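# Press two raised potentiometer knobs onto their collars

## Task

On the circuit board there are two potentiometers whose knobs sit raised. Press each knob down until it rests on its own potentiometer's collar. Neither potentiometer may be forced out of the board; if one is, the task counts as failed.

## Robot and tools

Robot: two arms, left_arm and right_arm, each ending in a multi-fingered hand. right_arm carries a right hand and left_arm a mirrored left hand. Each hand has index, middle and ring fingers plus a thumb. Nominal bases in the scene frame: left_arm at (+0.045, +0.373, 0) m, right_arm at (+0.013, -0.413, 0) m, both turned slightly about z.

Frames. Scene frame: origin at table-top height halfway between the nominal bases, +z up, +x outward over the table, left_arm on the +y side. Image left and right do not match these names. Every hand has a hand point near the palm. Its axes are +z along the straightened fingers toward the tips, +y out of the palm face, and +x across the palm. On the right hand +x points away from the thumb; on the left hand it points toward the thumb. A rigid mast sits near the wrist on the palm side at z -0.16 to -0.11 m and can strike objects. Fingertips have rubber caps; the rest of the hand is hard plastic. Straight fingers reach about 0.12 m past the hand point.

The 48-number row, used by execute_actions and move. A single flat list covers both arms, every value in [-1, 1]: left dx, dy, dz, rx, ry, rz; then 16 left hand motors; left current_limit, speed; then the same 24 values for the right arm. Motor order per hand: index_mcp, index_abd, index_pip, index_dip, middle_mcp, middle_abd, middle_pip, middle_dip, ring_mcp, ring_abd, ring_pip, ring_dip, thumb_cmc, thumb_axl, thumb_mcp, thumb_ipl. The same order is used in hand_goal, hand_measured, hand_current_ma and hand_state.

Pose part: these are offsets, not poses. They are measured from the arm's Hand target as it stands when the action or move begins, along that Hand target's own axes. 1.0 equals 0.6 m for dx, dy, dz and 180 degrees for rx, ry, rz, which form a single rotation vector. Within one action, each row counts from that same starting point, not from the row before. Repeating an offset moves the arm further. Six zeros re-request the current Hand target. Orientation commands are clipped to within 32 degrees of the measured orientation at each step.

Hand part: each motor value is an absolute goal angle, scaled linearly between its two stops. Straight positions: finger _mcp -0.75, _abd 0.00, _pip -0.58, _dip -0.70; thumb_cmc -0.71, thumb_axl -0.68, thumb_mcp -0.23, thumb_ipl -0.17. Moving toward +1 curls the fingers toward the palm and swings the thumb in front of the palm. current_limit maps -1..+1 onto 0..550 mA, never below 11 mA. speed maps to (speed+1)/2 of 8.5 rad/s. Start values are +0.4 and -0.6. A 0 is itself a goal. To leave a hand unchanged, send back its hand_goal, hand_current_limit and hand_speed.

Tools:
- execute_actions(actions, cameras): actions is a list of actions, and each action has up to 15 rows of 1/30 s. A short action holds its final row to fill 15 steps. Images return only when actions is empty or cameras names them.
- move(target, speed, blend, stop_force, zero, blocking, cameras): straight-line paths for the hand points. target is either one row or a list of up to 15 rows, all offsets from the same starting Hand targets. speed: 0.002 to 3.6 m/s, default 0.25, rotation up to twice that in rad/s. blend: corner rounding in m, default 0 meaning a full stop at each target. stop_force: 3 to 120 N, ends an arm's path when the wrist sensor feels that much push; it is unreliable while the hand turns. zero: re-zero before the move (default true). blocking=false returns after about 0.5 s and cannot be combined with stop_force. The whole move is capped at 10 s.
- wait(seconds 0 to 10, cameras). stop(cameras) brakes a running move.
- zoom_image(camera, region [x0, y0, x1, y1] in pixels, at most 504 by 504).
- show_instructions() shows reference images. zero_wrist_force(arm). finished_scene(scene: the current scene number).
Cameras: cam_high, cam_low, cam_left_wrist, cam_right_wrist, each 896x504.

Results: end_effector_position (m), end_effector_quat_wxyz and velocities, all in the scene frame. Hand target gives the last commanded pose after clipping. Joint positions and torques are listed. Wrist force and torque are given in the hand point axes, with a third line showing the peak since the previous reading. Also listed are hand_goal, hand_measured, hand_current_ma, and hand_state (moving, goal, blocked, overload). A move adds a move: line, e.g. done, off_target, moving, held or fault, plus limits such as paced or held.

Hazards: the arms are stiff. Commanding even slightly past a firm surface can trigger a fault stop. That happens at about 150 N of outside force or at a joint torque limit; the wrists allow only about 17 to 19 N m. A stop lasts 10 s. Push slowly, use stop_force, and command back past the hand point to release pressure. Do not let the arms or hands press on each other. A motor drawing 495 mA or more for 5 s shuts down. Motors heat up when arms are held stretched or pushed against things they cannot reach. Press knobs gently so the potentiometers stay in the board, and make sure nothing leaves the table.

Each tool is called by a JSON object that holds its "fn" and its "kwargs", one argument or row to a line.

Reference images:

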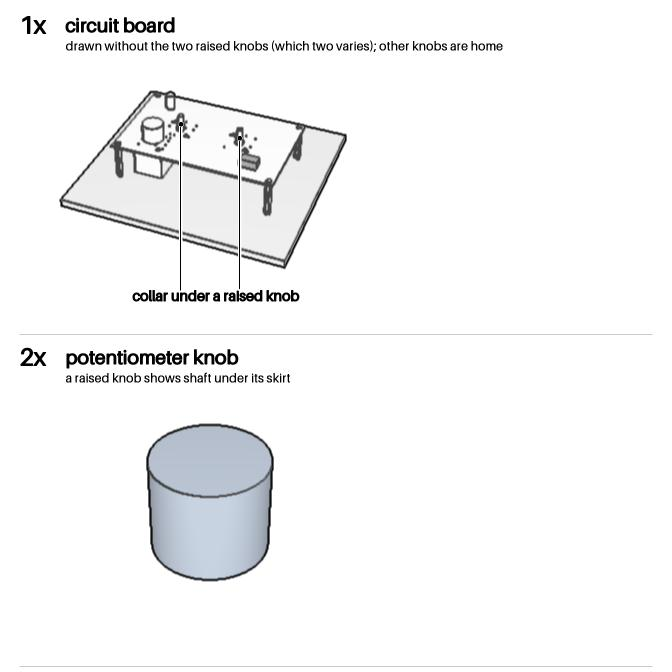

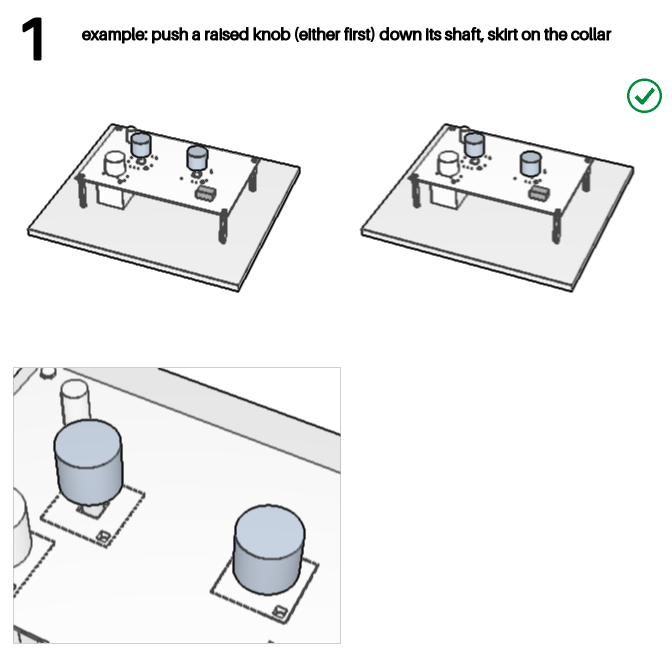

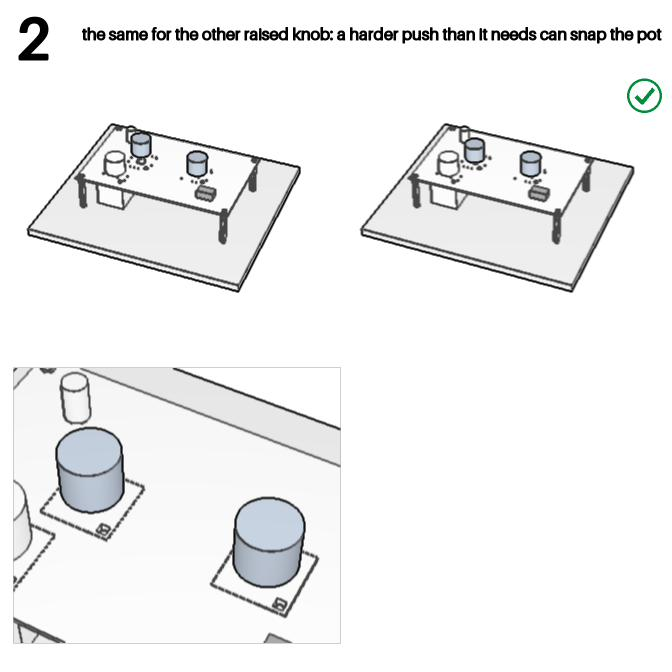

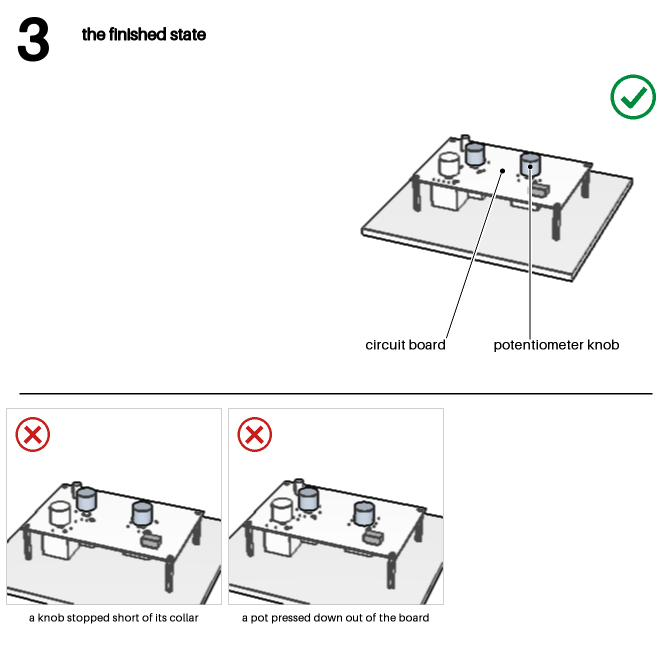

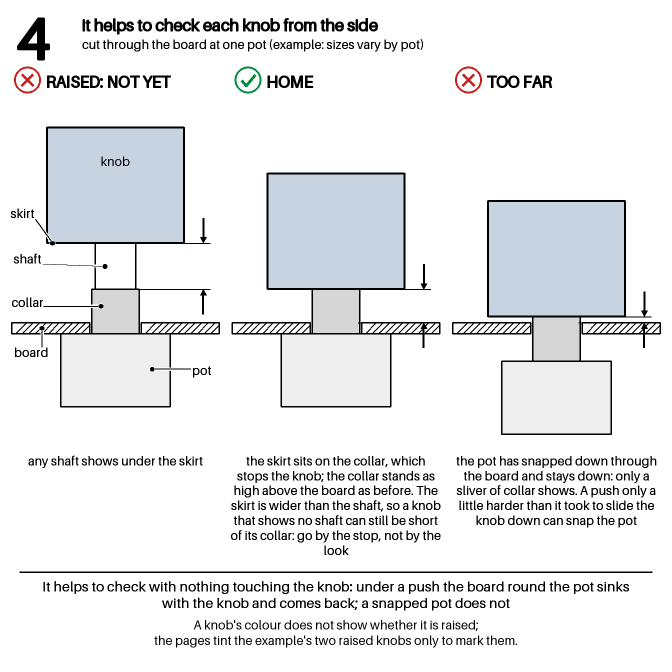

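## Session

{"fn": "execute_actions", "kwargs": {
  "actions": []
}}

Scene clock: 0.00 s.
left_arm: end_effector_position=(+0.4980, +0.2359, +0.3541) hand_goal=(-0.754, +0.000, -0.576, -0.696, -0.754, +0.000, -0.576, -0.696, -0.754, +0.000, -0.576, -0.696, -0.714, -0.678, -0.226, -0.168) hand_measured=(-0.754, +0.000, -0.576, -0.696, -0.754, +0.000, -0.576, -0.696, -0.754, +0.000, -0.576, -0.696, -0.714, -0.678, -0.226, -0.168) hand_current_ma=(+0, +0, +0, +0, +0, +0, +0, +0, +0, +0, +0, +0, +0, +0, +0, +0) hand_state=(goal, goal, goal, goal, goal, goal, goal, goal, goal, goal, goal, goal, goal, goal, goal, goal) hand_current_limit=0.40 hand_speed=-0.60 end_effector_quat_wxyz=(+0.338, +0.738, -0.110, +0.574) | right_arm: end_effector_position=(+0.6491, -0.1312, +0.2147) hand_goal=(-0.754, +0.000, -0.576, -0.696, -0.754, +0.000, -0.576, -0.696, -0.754, +0.000, -0.576, -0.696, -0.714, -0.678, -0.226, -0.168) hand_measured=(-0.754, +0.000, -0.576, -0.696, -0.754, +0.000, -0.576, -0.696, -0.754, +0.000, -0.576, -0.696, -0.714, -0.678, -0.226, -0.168) hand_current_ma=(+0, +0, +0, +0, +0, +0, +0, +0, +0, +0, +0, +0, +0, +0, +0, +0) hand_state=(goal, goal, goal, goal, goal, goal, goal, goal, goal, goal, goal, goal, goal, goal, goal, goal) hand_current_limit=0.40 hand_speed=-0.60 end_effector_quat_wxyz=(+0.043, +0.204, +0.967, +0.143)
Joint positions: left_arm=[3.737 -1.731 -2.491 0.667 0.283 1.585] | right_arm=[0.004 -1.31 1.788 -2.209 -1.315 -1.09]
Joint velocities: within noise
Joint torques (N m): no reading
Wrist force (N): no reading
Wrist torque (N m): no reading
Wrist force, peak (N): no reading
Hand target: left_arm +0.4980, +0.2359, +0.3541; +0.338, +0.738, -0.110, +0.574 | right_arm +0.6491, -0.1312, +0.2147; +0.043, +0.204, +0.967, +0.143

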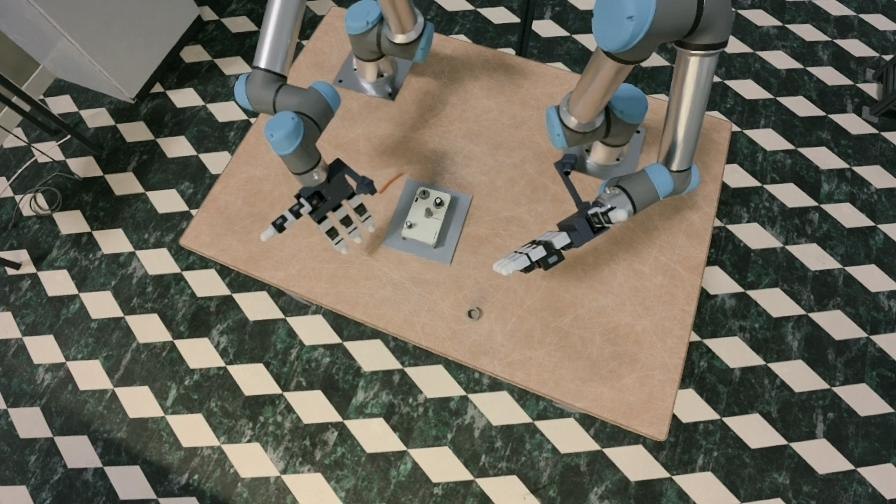

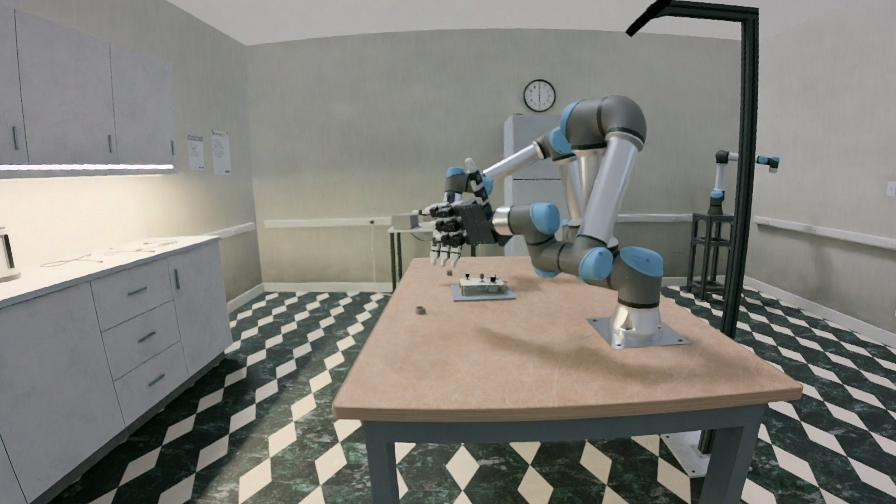

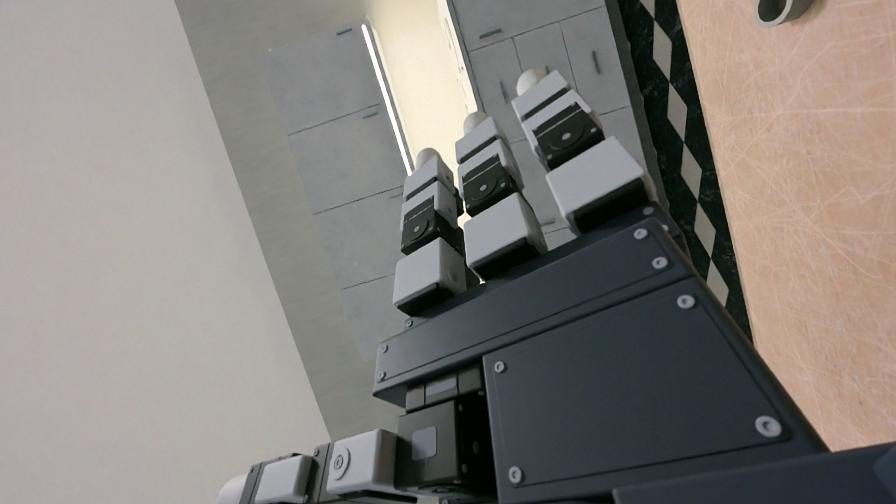

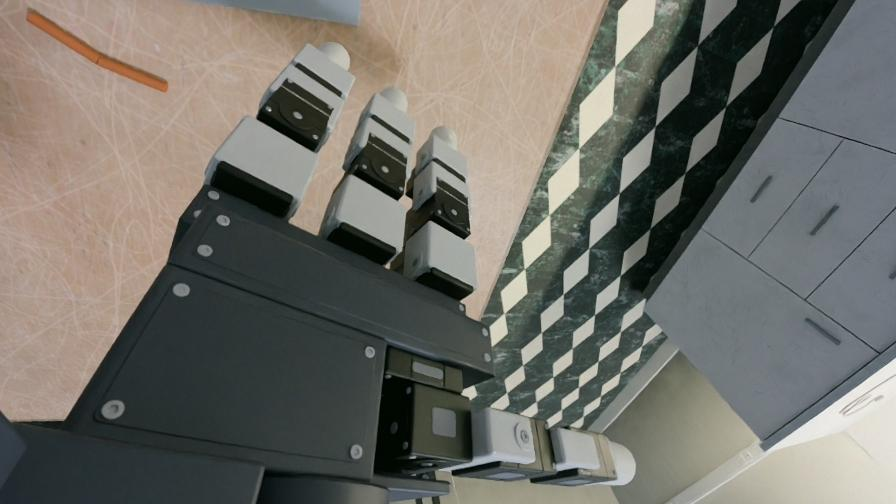

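{"fn": "zoom_image", "kwargs": {
  "camera": "cam_high",
  "region": [370, 160, 490, 280]
}}

{"fn": "zoom_image", "kwargs": {
  "camera": "cam_low",
  "region": [400, 230, 560, 330]
}}

{"fn": "zoom_image", "kwargs": {
  "camera": "cam_high",
  "region": [180, 0, 740, 440]
}}

Scaled by 4.200 from the camera's 896x504 image, which has a finer 1280x720 frame.

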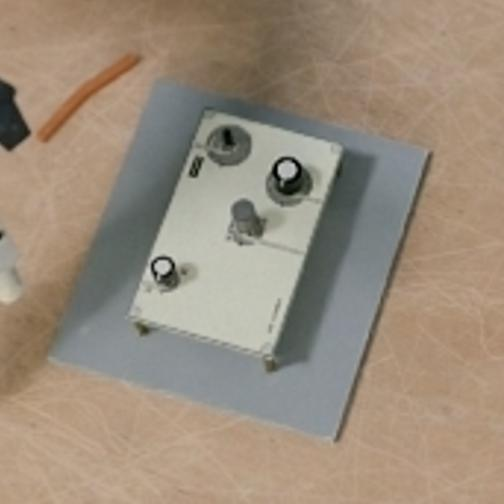

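Scaled by 3.150 from the camera's 896x504 image, which has a finer 1280x720 frame.

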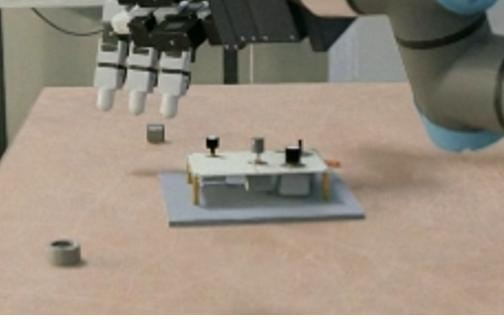

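Region (180, 0, 740, 440) is 560x440 pixels. A region can be at most 504 by 504 pixels.

{"fn": "move", "kwargs": {
  "target": [0,0,0,0,0,0,-0.754,0,-0.576,-0.696,-0.754,0,-0.576,-0.696,-0.754,0,-0.576,-0.696,-0.714,-0.678,-0.226,-0.168,0.4,-0.6,0.3183,-0.025,-0.2163,0.0921,0.0277,-0.1314,0.205,0,0.445,0.174,0.205,0,0.445,0.174,-0.754,0,-0.576,-0.696,-0.714,-0.678,-0.226,-0.168,0.4,-0.6],
  "speed": 0.2,
  "cameras": ["all"]
}}

Scene clock: 43.90 s.
left_arm: end_effector_position=(+0.4980, +0.2359, +0.3541) hand_goal=(-0.754, +0.000, -0.576, -0.696, -0.754, +0.000, -0.576, -0.696, -0.754, +0.000, -0.576, -0.696, -0.714, -0.678, -0.226, -0.168) hand_measured=(-0.756, +0.002, -0.576, -0.696, -0.756, +0.002, -0.576, -0.696, -0.754, +0.002, -0.576, -0.696, -0.716, -0.678, -0.226, -0.168) hand_current_ma=(-3, +3, -2, +0, -3, +3, -2, +0, -3, +3, -2, +0, -3, +2, +1, +1) hand_state=(goal, goal, goal, goal, goal, goal, goal, goal, goal, goal, goal, goal, goal, goal, goal, goal) hand_current_limit=0.40 hand_speed=-0.60 end_effector_quat_wxyz=(+0.338, +0.738, -0.110, +0.574) | right_arm: end_effector_position=(+0.4507, -0.1002, +0.3293) hand_goal=(+0.204, +0.000, +0.444, +0.174, +0.204, +0.000, +0.444, +0.174, -0.754, +0.000, -0.576, -0.696, -0.714, -0.678, -0.226, -0.168) hand_measured=(+0.188, +0.000, +0.440, +0.172, +0.184, +0.000, +0.438, +0.172, -0.754, +0.000, -0.576, -0.696, -0.714, -0.678, -0.224, -0.168) hand_current_ma=(-66, +0, -16, -8, -78, +0, -18, -7, +2, +0, -2, +0, -1, +2, +8, +1) hand_state=(goal, goal, goal, goal, goal, goal, goal, goal, goal, goal, goal, goal, goal, goal, goal, goal) hand_current_limit=0.40 hand_speed=-0.60 end_effector_quat_wxyz=(+0.001, +0.000, +1.000, +0.000)
Joint positions: left_arm=[3.737 -1.731 -2.491 0.667 0.283 1.585] | right_arm=[0.177 -1.658 1.727 -1.641 -1.571 -1.353]
Joint torques (N m): left_arm=[-1.05 17.52 10.36 1.55 -0.62 0.28] | right_arm=[13.56 -30.13 -31.15 -0.48 -2.09 -2.55]
Wrist force (N): left_arm=[-0.1 -0.2 0.5] | right_arm=[-0.4 0.4 -0.3]
Wrist torque (N m): left_arm=[-0.06 0.02 -0.01] | right_arm=[0.12 0.09 0.00]
Wrist force, peak (N): left_arm=[0.0 0.4 0.5] | right_arm=[-0.1 1.0 -0.6]
Hand target: left_arm +0.4980, +0.2359, +0.3541; +0.338, +0.738, -0.110, +0.574 | right_arm +0.4505, -0.1002, +0.3294; +0.000, +0.000, +1.000, +0.000
Off the commanded pose: left_arm 0.000 m, 0 deg | right_arm 0.000 m, 0 deg.
move: done

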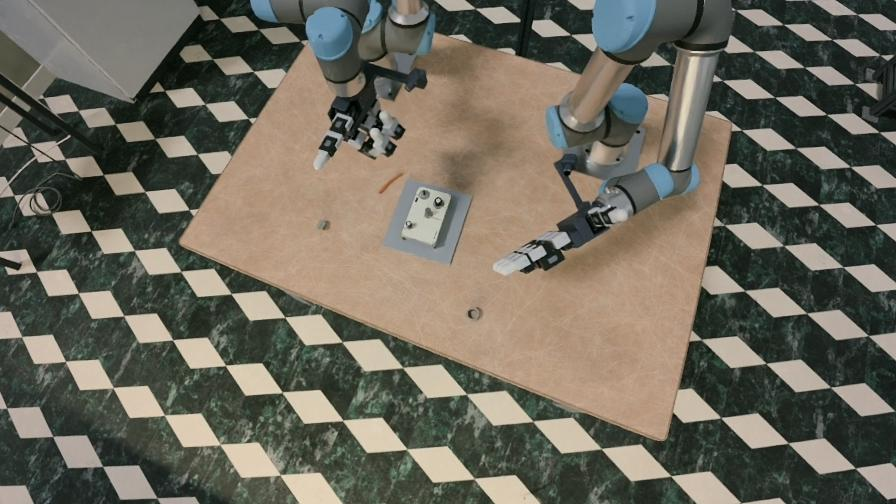

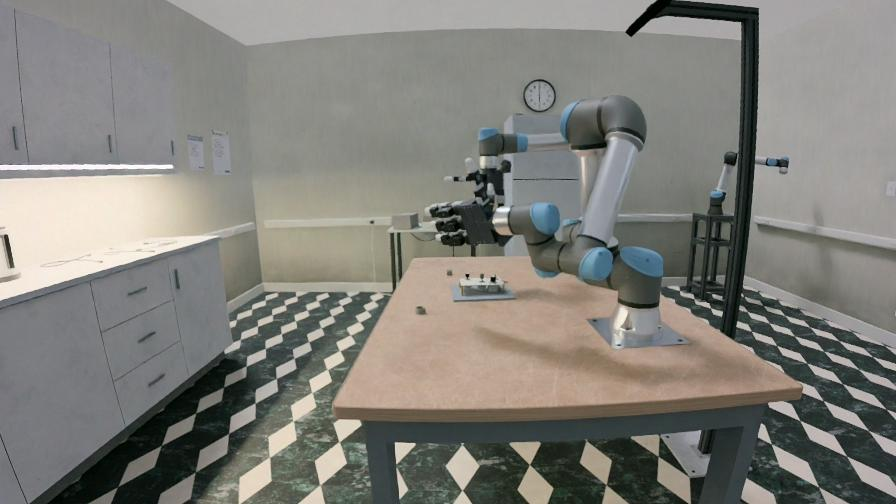

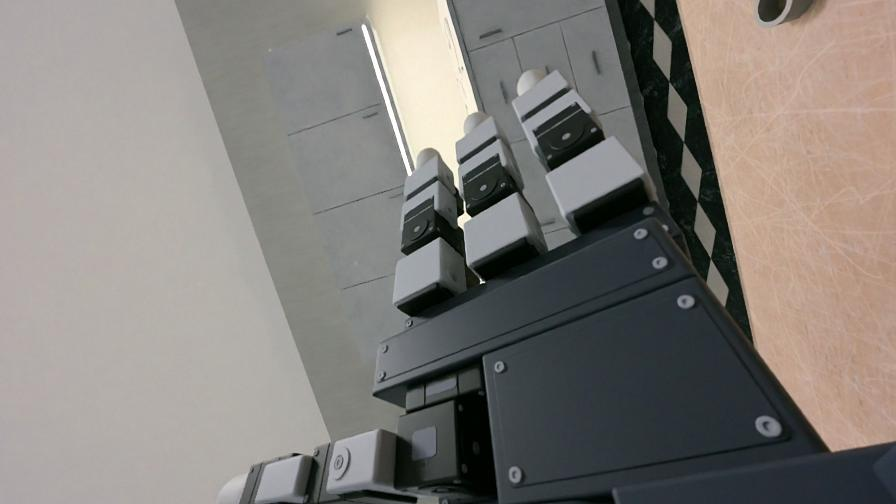

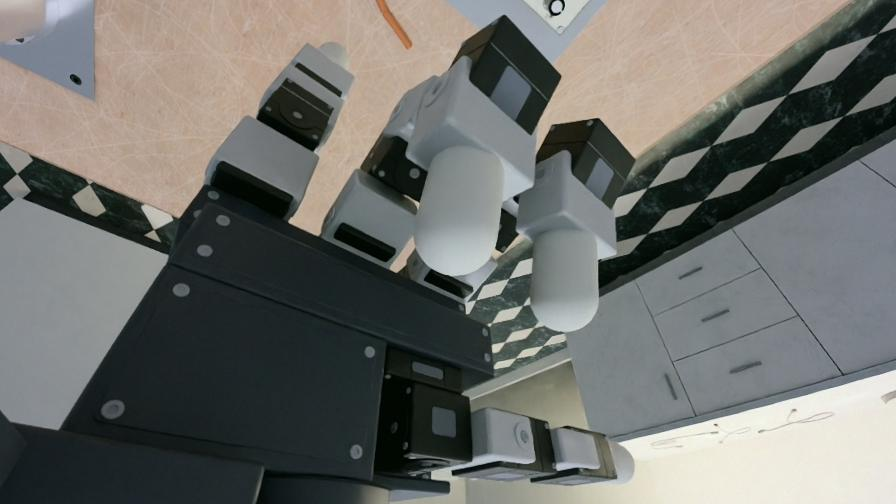

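{"fn": "zoom_image", "kwargs": {
  "camera": "cam_high",
  "region": [290, 50, 490, 270]
}}

{"fn": "zoom_image", "kwargs": {
  "camera": "cam_low",
  "region": [400, 120, 640, 320]
}}

Scaled by 2.291 from the camera's 896x504 image, which has a finer 1280x720 frame.

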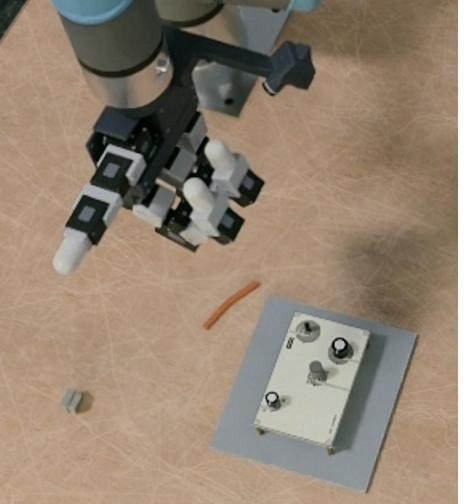

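Scaled by 2.100 from the camera's 896x504 image, which has a finer 1280x720 frame.

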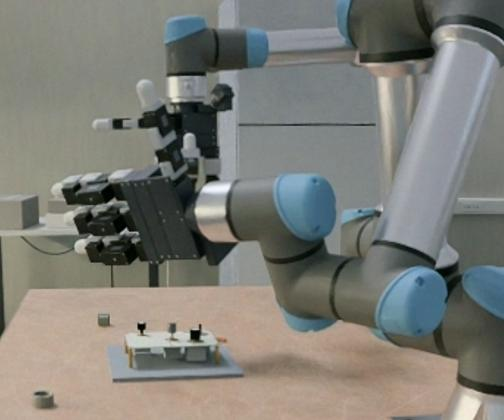

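{"fn": "move", "kwargs": {
  "target": [0,0,0,0,0,0,-0.754,0,-0.576,-0.696,-0.754,0,-0.576,-0.696,-0.754,0,-0.576,-0.696,-0.714,-0.678,-0.226,-0.168,0.4,-0.6,-0.1333,0.1667,0,0,0,0,0.205,0,0.445,0.174,0.205,0,0.445,0.174,-0.754,0,-0.576,-0.696,-0.714,-0.678,-0.226,-0.168,0.4,-0.6],
  "speed": 0.2,
  "cameras": ["cam_high","cam_low","cam_right_wrist"]
}}

Scene clock: 71.03 s.
left_arm: end_effector_position=(+0.4980, +0.2359, +0.3541) hand_goal=(-0.754, +0.000, -0.576, -0.696, -0.754, +0.000, -0.576, -0.696, -0.754, +0.000, -0.576, -0.696, -0.714, -0.678, -0.226, -0.168) hand_measured=(-0.756, +0.002, -0.576, -0.696, -0.756, +0.002, -0.576, -0.696, -0.754, +0.002, -0.576, -0.696, -0.716, -0.678, -0.226, -0.168) hand_current_ma=(-3, +3, -2, +0, -3, +3, -2, +0, -3, +3, -2, +0, -3, +2, +1, +1) hand_state=(goal, goal, goal, goal, goal, goal, goal, goal, goal, goal, goal, goal, goal, goal, goal, goal) hand_current_limit=0.40 hand_speed=-0.60 end_effector_quat_wxyz=(+0.338, +0.738, -0.110, +0.574) | right_arm: end_effector_position=(+0.5305, -0.0003, +0.3295) hand_goal=(+0.204, +0.000, +0.444, +0.174, +0.204, +0.000, +0.444, +0.174, -0.754, +0.000, -0.576, -0.696, -0.714, -0.678, -0.226, -0.168) hand_measured=(+0.188, +0.000, +0.440, +0.172, +0.184, +0.000, +0.438, +0.172, -0.754, +0.000, -0.576, -0.696, -0.714, -0.678, -0.224, -0.168) hand_current_ma=(-66, +0, -16, -8, -77, +0, -17, -7, +0, +0, -2, +0, -1, +2, +8, +1) hand_state=(goal, goal, goal, goal, goal, goal, goal, goal, goal, goal, goal, goal, goal, goal, goal, goal) hand_current_limit=0.40 hand_speed=-0.60 end_effector_quat_wxyz=(+0.000, +0.000, +1.000, +0.000)
Joint positions: left_arm=[3.737 -1.731 -2.491 0.667 0.283 1.585] | right_arm=[0.319 -1.365 1.415 -1.622 -1.571 -1.211]
Joint torques (N m): left_arm=[-0.32 19.05 10.98 1.52 -0.58 0.02] | right_arm=[14.35 -20.66 -29.39 -0.4 -2 2.47]
Wrist force (N): left_arm=[-0.3 0.0 0.2] | right_arm=[-0.4 0.6 -0.4]
Wrist torque (N m): left_arm=[-0.02 0.03 -0.02] | right_arm=[0.17 0.07 -0.09]
Wrist force, peak (N): left_arm=[0.2 0.0 0.5] | right_arm=[-1.0 1.4 -0.3]
Hand target: left_arm +0.4980, +0.2359, +0.3541; +0.338, +0.738, -0.110, +0.574 | right_arm +0.5306, -0.0002, +0.3295; +0.000, +0.000, +1.000, +0.000
Off the commanded pose: left_arm 0.000 m, 0 deg | right_arm 0.000 m, 0 deg.
move: done
Images, in order (width x height): cam_high 896x504, cam_low 896x504, cam_right_wrist 896x504.

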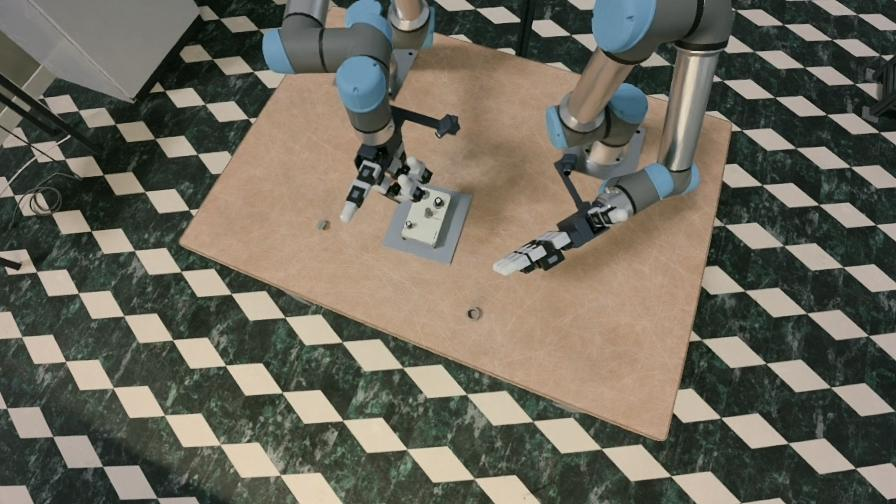

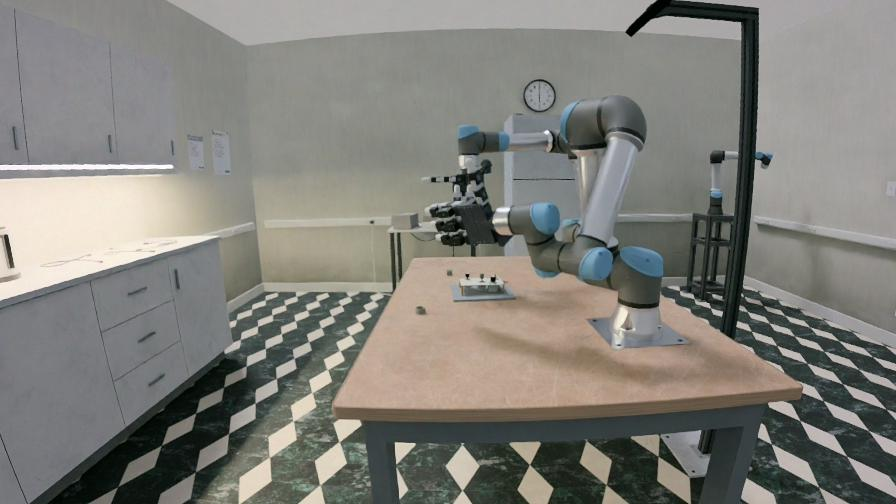

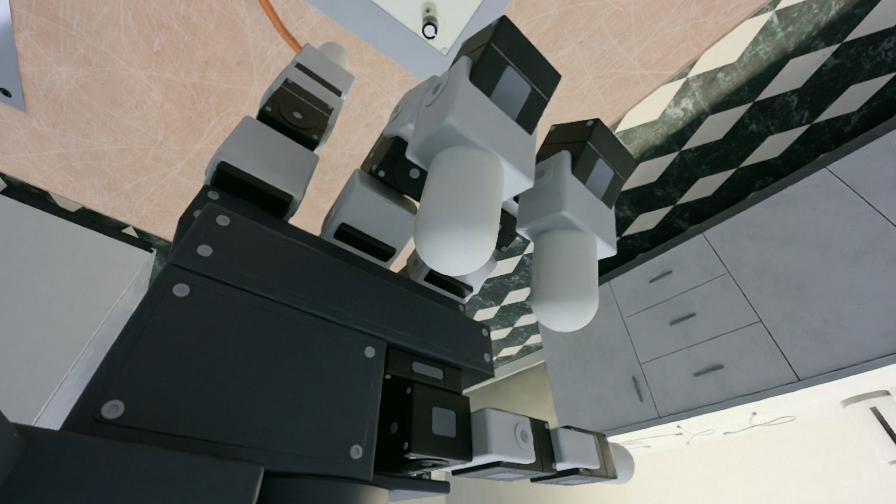

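{"fn": "move", "kwargs": {
  "target": [0,0,0,0,0,0,-0.754,0,-0.576,-0.696,-0.754,0,-0.576,-0.696,-0.754,0,-0.576,-0.696,-0.714,-0.678,-0.226,-0.168,0.4,-0.6,-0.05,0,0,0,0,0,0.205,0,0.445,0.174,0.205,0,0.445,0.174,-0.754,0,-0.576,-0.696,-0.714,-0.678,-0.226,-0.168,0.4,-0.6],
  "speed": 0.2,
  "cameras": ["cam_high","cam_right_wrist"]
}}

{"fn": "zoom_image", "kwargs": {
  "camera": "cam_high",
  "region": [330, 110, 490, 270]
}}

{"fn": "zoom_image", "kwargs": {
  "camera": "cam_right_wrist",
  "region": [200, 0, 500, 200]
}}

Scene clock: 79.53 s.
left_arm: end_effector_position=(+0.4980, +0.2359, +0.3541) hand_goal=(-0.754, +0.000, -0.576, -0.696, -0.754, +0.000, -0.576, -0.696, -0.754, +0.000, -0.576, -0.696, -0.714, -0.678, -0.226, -0.168) hand_measured=(-0.756, +0.002, -0.576, -0.696, -0.756, +0.002, -0.576, -0.696, -0.754, +0.002, -0.576, -0.696, -0.716, -0.678, -0.226, -0.168) hand_current_ma=(-3, +3, -2, +0, -3, +3, -2, +0, -3, +3, -2, +0, -3, +2, +1, +1) hand_state=(goal, goal, goal, goal, goal, goal, goal, goal, goal, goal, goal, goal, goal, goal, goal, goal) hand_current_limit=0.40 hand_speed=-0.60 end_effector_quat_wxyz=(+0.338, +0.738, -0.110, +0.574) | right_arm: end_effector_position=(+0.5604, -0.0002, +0.3295) hand_goal=(+0.204, +0.000, +0.444, +0.174, +0.204, +0.000, +0.444, +0.174, -0.754, +0.000, -0.576, -0.696, -0.714, -0.678, -0.226, -0.168) hand_measured=(+0.188, +0.000, +0.440, +0.172, +0.184, +0.000, +0.438, +0.172, -0.754, +0.000, -0.576, -0.696, -0.714, -0.678, -0.224, -0.168) hand_current_ma=(-66, +0, -16, -8, -77, +0, -17, -7, +0, +0, -2, +0, -1, +2, +8, +1) hand_state=(goal, goal, goal, goal, goal, goal, goal, goal, goal, goal, goal, goal, goal, goal, goal, goal) hand_current_limit=0.40 hand_speed=-0.60 end_effector_quat_wxyz=(+0.000, +0.000, +1.000, +0.000)
Joint positions: left_arm=[3.737 -1.731 -2.491 0.667 0.283 1.585] | right_arm=[0.302 -1.303 1.337 -1.606 -1.571 -1.228]
Joint torques (N m): left_arm=[-0.41 19.61 10.29 1.37 -0.27 -0.04] | right_arm=[-14.06 -22.2 -31.1 -0.46 1.51 -2.37]
Wrist force (N): left_arm=[-0.1 -0.1 0.2] | right_arm=[-0.4 0.8 -0.2]
Wrist torque (N m): left_arm=[-0.02 0.01 0.00] | right_arm=[0.18 0.07 0.03]
Wrist force, peak (N): left_arm=[0.0 -0.2 0.6] | right_arm=[-0.8 0.9 -0.3]
Hand target: left_arm +0.4980, +0.2359, +0.3541; +0.338, +0.738, -0.110, +0.574 | right_arm +0.5606, -0.0002, +0.3295; +0.000, +0.000, +1.000, +0.000
Off the commanded pose: left_arm 0.000 m, 0 deg | right_arm 0.000 m, 0 deg.
move: done
Images, in order (width x height): cam_high 896x504, cam_right_wrist 896x504.

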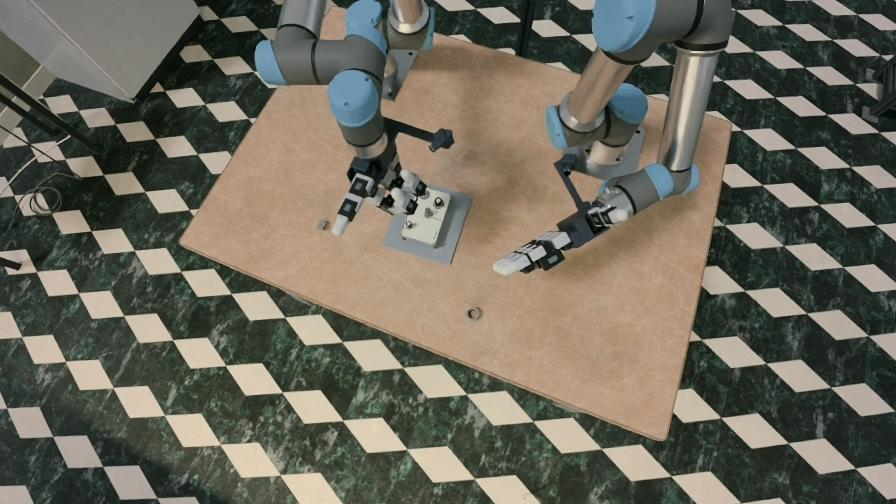

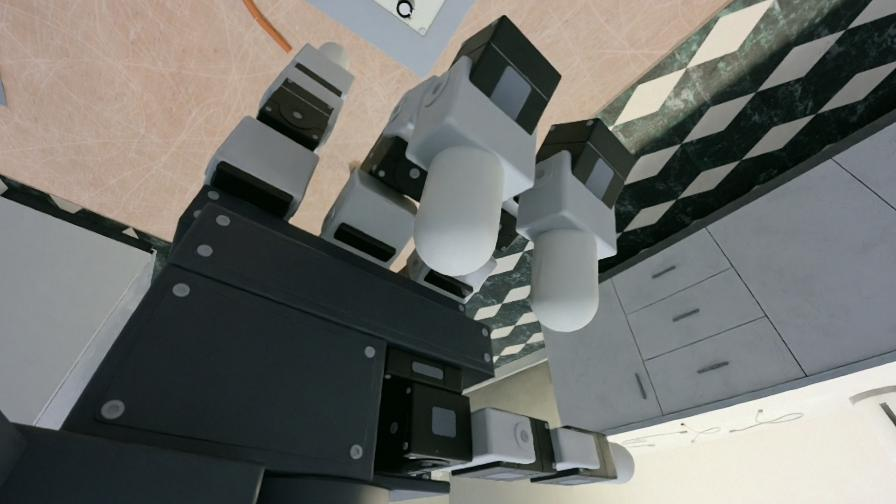

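Scaled by 3.150 from the camera's 896x504 image, which has a finer 1280x720 frame.

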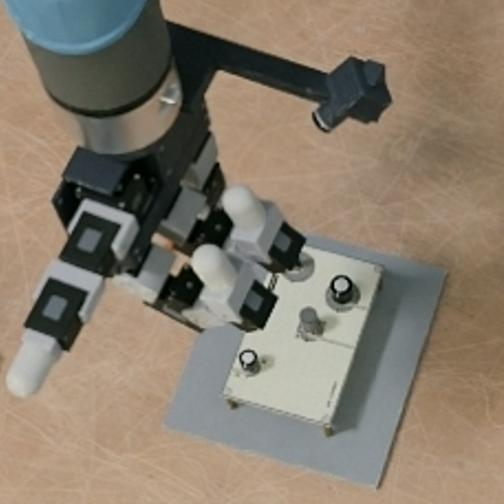

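Scaled by 1.680 from the camera's 896x504 image, which has a finer 1280x720 frame.

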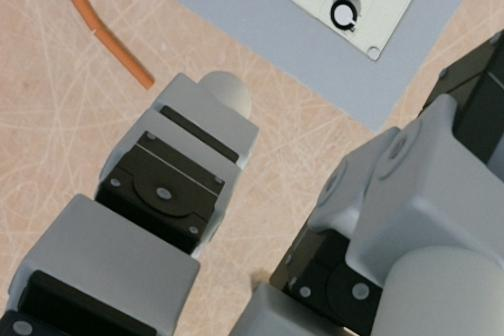

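{"fn": "move", "kwargs": {
  "target": [0,0,0,0,0,0,-0.754,0,-0.576,-0.696,-0.754,0,-0.576,-0.696,-0.754,0,-0.576,-0.696,-0.714,-0.678,-0.226,-0.168,0.4,-0.6,-0.0467,0.055,0.05,0,0,0,0.205,0,0.445,0.174,0.205,0,0.445,0.174,-0.754,0,-0.576,-0.696,-0.714,-0.678,-0.226,-0.168,0.4,-0.6],
  "speed": 0.2,
  "cameras": ["cam_high","cam_low","cam_right_wrist"]
}}

{"fn": "zoom_image", "kwargs": {
  "camera": "cam_low",
  "region": [440, 180, 530, 310]
}}

{"fn": "zoom_image", "kwargs": {
  "camera": "cam_right_wrist",
  "region": [200, 0, 500, 200]
}}

Scene clock: 91.97 s.
left_arm: end_effector_position=(+0.4980, +0.2359, +0.3541) hand_goal=(-0.754, +0.000, -0.576, -0.696, -0.754, +0.000, -0.576, -0.696, -0.754, +0.000, -0.576, -0.696, -0.714, -0.678, -0.226, -0.168) hand_measured=(-0.756, +0.002, -0.576, -0.696, -0.756, +0.002, -0.576, -0.696, -0.754, +0.002, -0.576, -0.696, -0.716, -0.678, -0.226, -0.168) hand_current_ma=(-3, +3, -2, +0, -3, +3, -2, +0, -3, +3, -2, +0, -3, +2, +1, +1) hand_state=(goal, goal, goal, goal, goal, goal, goal, goal, goal, goal, goal, goal, goal, goal, goal, goal) hand_current_limit=0.40 hand_speed=-0.60 end_effector_quat_wxyz=(+0.338, +0.738, -0.110, +0.574) | right_arm: end_effector_position=(+0.5885, +0.0327, +0.2996) hand_goal=(+0.204, +0.000, +0.444, +0.174, +0.204, +0.000, +0.444, +0.174, -0.754, +0.000, -0.576, -0.696, -0.714, -0.678, -0.226, -0.168) hand_measured=(+0.188, +0.000, +0.440, +0.172, +0.184, +0.000, +0.438, +0.172, -0.754, +0.000, -0.576, -0.696, -0.714, -0.678, -0.224, -0.168) hand_current_ma=(-66, +0, -16, -8, -77, +0, -17, -7, +0, +0, -2, +0, -1, +2, +8, +1) hand_state=(goal, goal, goal, goal, goal, goal, goal, goal, goal, goal, goal, goal, goal, goal, goal, goal) hand_current_limit=0.40 hand_speed=-0.60 end_effector_quat_wxyz=(+0.000, +0.000, +1.000, +0.000)
Joint positions: left_arm=[3.737 -1.731 -2.491 0.667 0.283 1.585] | right_arm=[0.335 -1.196 1.27 -1.646 -1.571 -1.195]
Joint torques (N m): left_arm=[1.56 18.72 9.59 1.64 -0.35 -0.05] | right_arm=[13.87 -26.5 -29.97 -4.39 -1.78 2.39]
Wrist force (N): left_arm=[0.1 -0.1 0.1] | right_arm=[-0.7 0.6 -0.3]
Wrist torque (N m): left_arm=[-0.02 -0.02 0.01] | right_arm=[0.14 0.09 -0.10]
Wrist force, peak (N): left_arm=[0.2 0.3 0.4] | right_arm=[-0.8 1.1 0.4]
Hand target: left_arm +0.4980, +0.2359, +0.3541; +0.338, +0.738, -0.110, +0.574 | right_arm +0.5886, +0.0328, +0.2995; +0.000, +0.000, +1.000, +0.000
Off the commanded pose: left_arm 0.000 m, 0 deg | right_arm 0.000 m, 0 deg.
move: done
Images, in order (width x height): cam_high 896x504, cam_low 896x504, cam_right_wrist 896x504.

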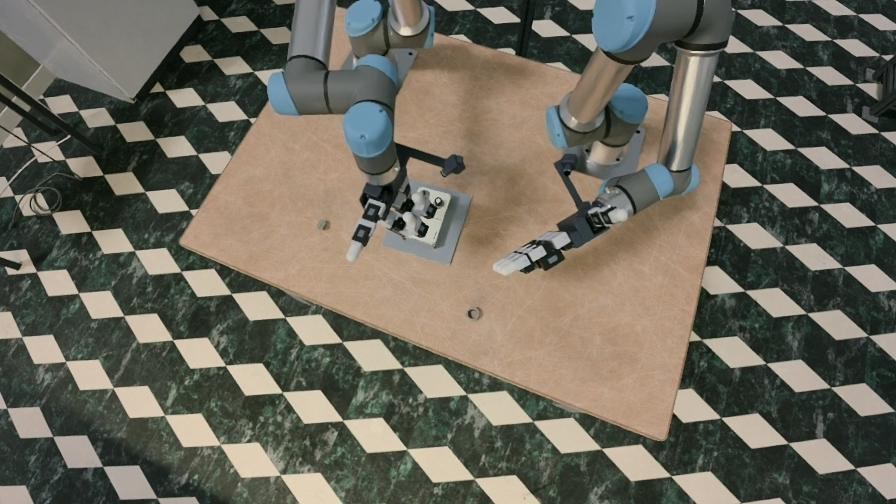

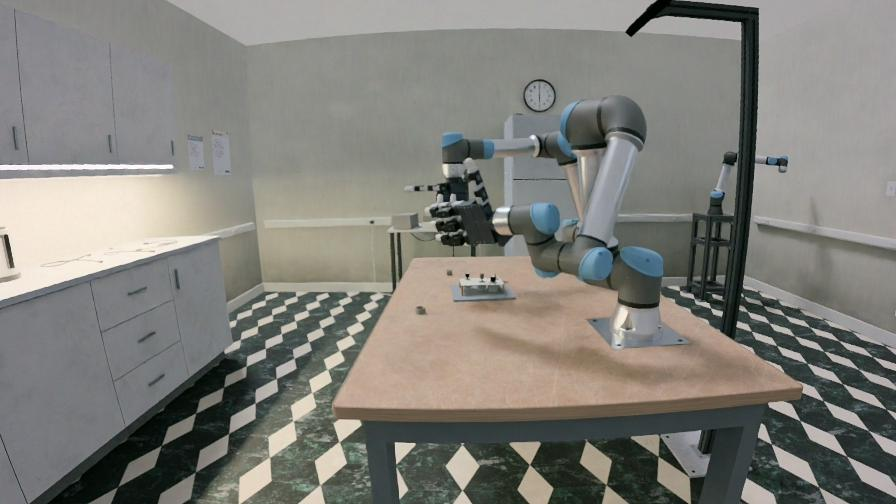

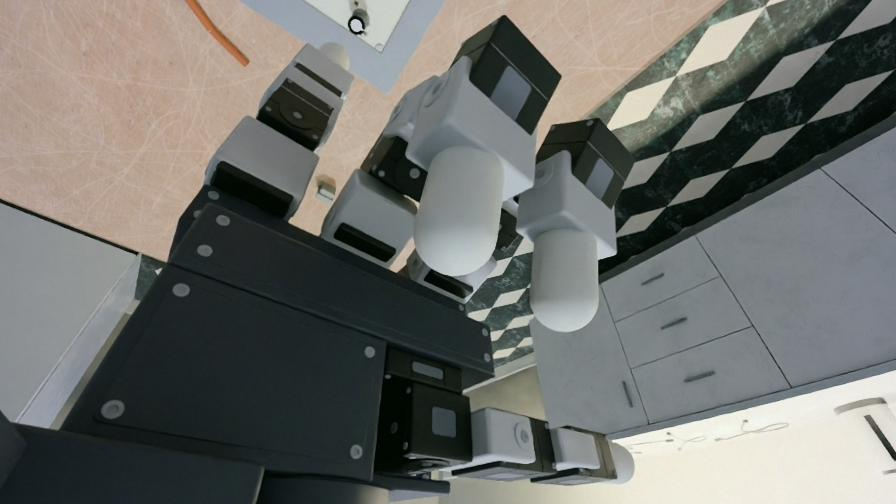

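Scaled by 3.877 from the camera's 896x504 image, which has a finer 1280x720 frame.

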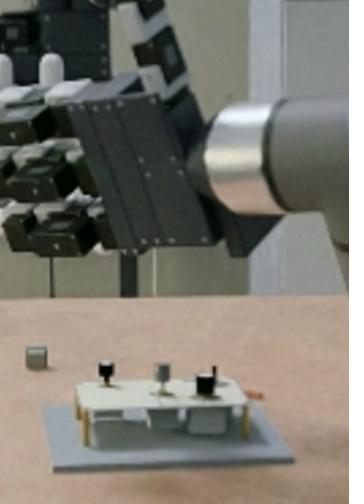

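Scaled by 1.680 from the camera's 896x504 image, which has a finer 1280x720 frame.

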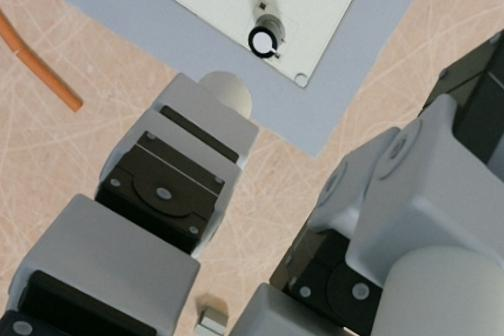

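{"fn": "move", "kwargs": {
  "target": [0,0,0,0,0,0,-0.754,0,-0.576,-0.696,-0.754,0,-0.576,-0.696,-0.754,0,-0.576,-0.696,-0.714,-0.678,-0.226,-0.168,0.4,-0.6,0,-0.0133,0.05,0,0,0,0.205,0,0.445,0.174,0.205,0,0.445,0.174,-0.754,0,-0.576,-0.696,-0.714,-0.678,-0.226,-0.168,0.4,-0.6],
  "speed": 0.15,
  "cameras": ["cam_high","cam_low","cam_right_wrist"]
}}

{"fn": "zoom_image", "kwargs": {
  "camera": "cam_low",
  "region": [440, 210, 530, 310]
}}

{"fn": "zoom_image", "kwargs": {
  "camera": "cam_right_wrist",
  "region": [200, 0, 500, 200]
}}

{"fn": "zoom_image", "kwargs": {
  "camera": "cam_high",
  "region": [350, 150, 490, 270]
}}

Scene clock: 112.27 s.
left_arm: end_effector_position=(+0.4980, +0.2359, +0.3541) hand_goal=(-0.754, +0.000, -0.576, -0.696, -0.754, +0.000, -0.576, -0.696, -0.754, +0.000, -0.576, -0.696, -0.714, -0.678, -0.226, -0.168) hand_measured=(-0.756, +0.002, -0.576, -0.696, -0.756, +0.002, -0.576, -0.696, -0.754, +0.002, -0.576, -0.696, -0.716, -0.678, -0.226, -0.168) hand_current_ma=(-3, +3, -2, +0, -3, +3, -2, +0, -3, +3, -2, +0, -3, +2, +1, +1) hand_state=(goal, goal, goal, goal, goal, goal, goal, goal, goal, goal, goal, goal, goal, goal, goal, goal) hand_current_limit=0.40 hand_speed=-0.60 end_effector_quat_wxyz=(+0.338, +0.738, -0.110, +0.574) | right_arm: end_effector_position=(+0.5886, +0.0248, +0.2696) hand_goal=(+0.204, +0.000, +0.444, +0.174, +0.204, +0.000, +0.444, +0.174, -0.754, +0.000, -0.576, -0.696, -0.714, -0.678, -0.226, -0.168) hand_measured=(+0.188, +0.000, +0.440, +0.172, +0.184, +0.000, +0.438, +0.172, -0.754, +0.000, -0.576, -0.696, -0.714, -0.678, -0.224, -0.168) hand_current_ma=(-65, +0, -16, -8, -77, +0, -17, -7, +0, +0, -2, +0, -1, +2, +8, +1) hand_state=(goal, goal, goal, goal, goal, goal, goal, goal, goal, goal, goal, goal, goal, goal, goal, goal) hand_current_limit=0.40 hand_speed=-0.60 end_effector_quat_wxyz=(+0.000, +0.000, +1.000, +0.000)
Joint positions: left_arm=[3.737 -1.731 -2.491 0.667 0.283 1.585] | right_arm=[0.324 -1.198 1.35 -1.723 -1.571 -1.206]
Joint torques (N m): left_arm=[-0.76 19.19 9.3 1.57 -0.2 0.12] | right_arm=[-14.42 -50.08 -16.59 -4.45 2.3 -2.13]
Wrist force (N): left_arm=[0.1 0.0 0.2] | right_arm=[-0.4 0.5 0.0]
Wrist torque (N m): left_arm=[-0.02 -0.02 0.02] | right_arm=[0.09 0.02 -0.06]
Wrist force, peak (N): left_arm=[-0.3 0.2 0.6] | right_arm=[-0.7 1.1 -0.6]
Hand target: left_arm +0.4980, +0.2359, +0.3541; +0.338, +0.738, -0.110, +0.574 | right_arm +0.5886, +0.0248, +0.2695; +0.000, +0.000, +1.000, +0.000
Off the commanded pose: left_arm 0.000 m, 0 deg | right_arm 0.000 m, 0 deg.
move: done
Images, in order (width x height): cam_high 896x504, cam_low 896x504, cam_right_wrist 896x504.

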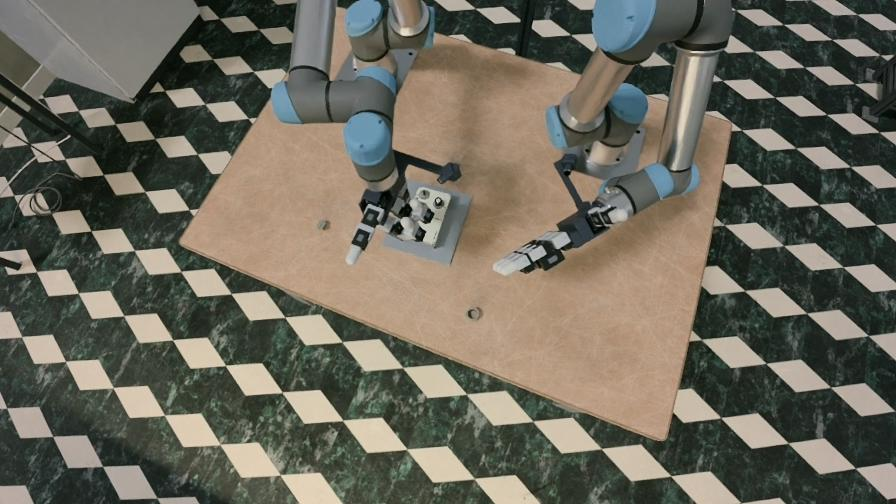

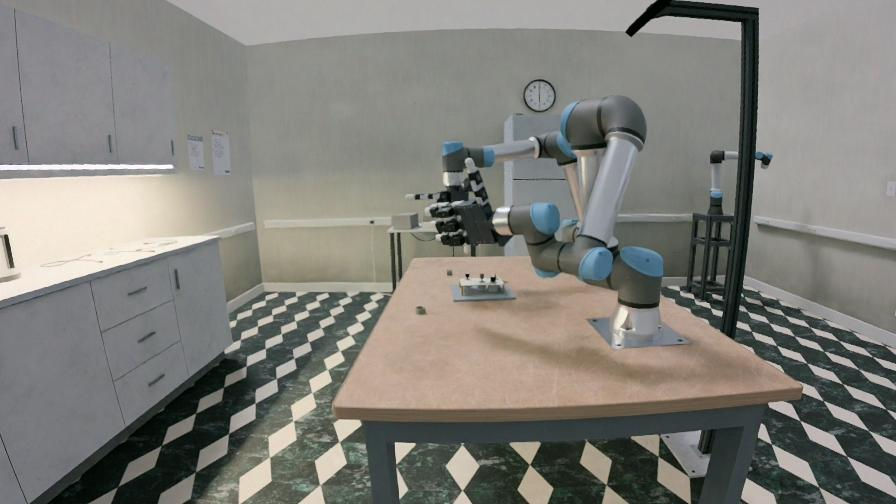

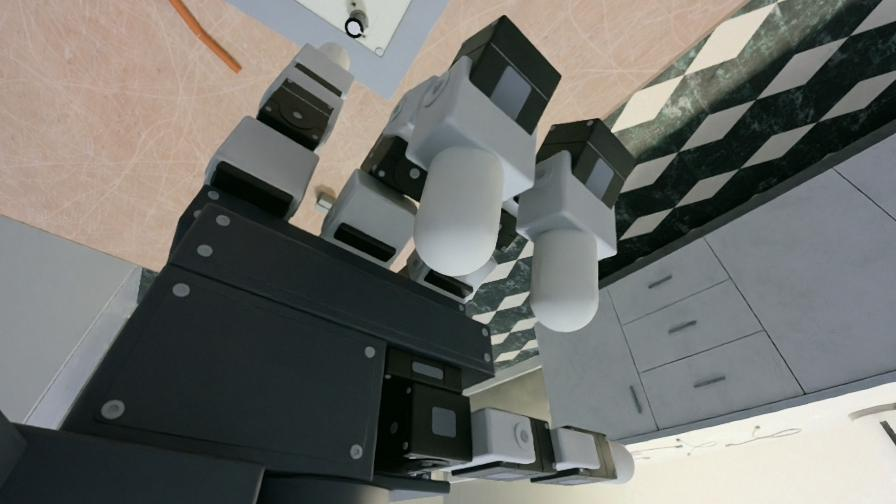

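Scaled by 5.040 from the camera's 896x504 image, which has a finer 1280x720 frame.

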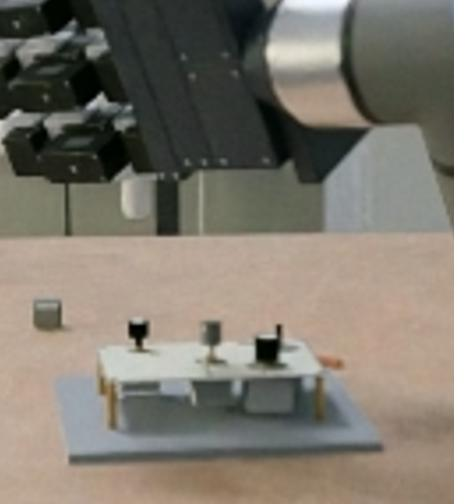

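Scaled by 1.680 from the camera's 896x504 image, which has a finer 1280x720 frame.

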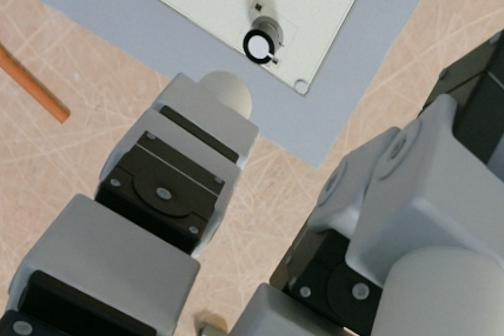

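Scaled by 3.600 from the camera's 896x504 image, which has a finer 1280x720 frame.

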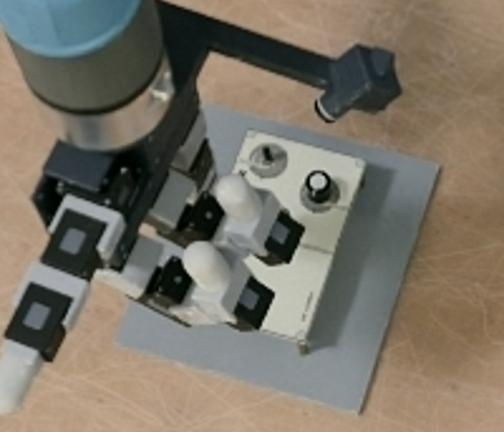

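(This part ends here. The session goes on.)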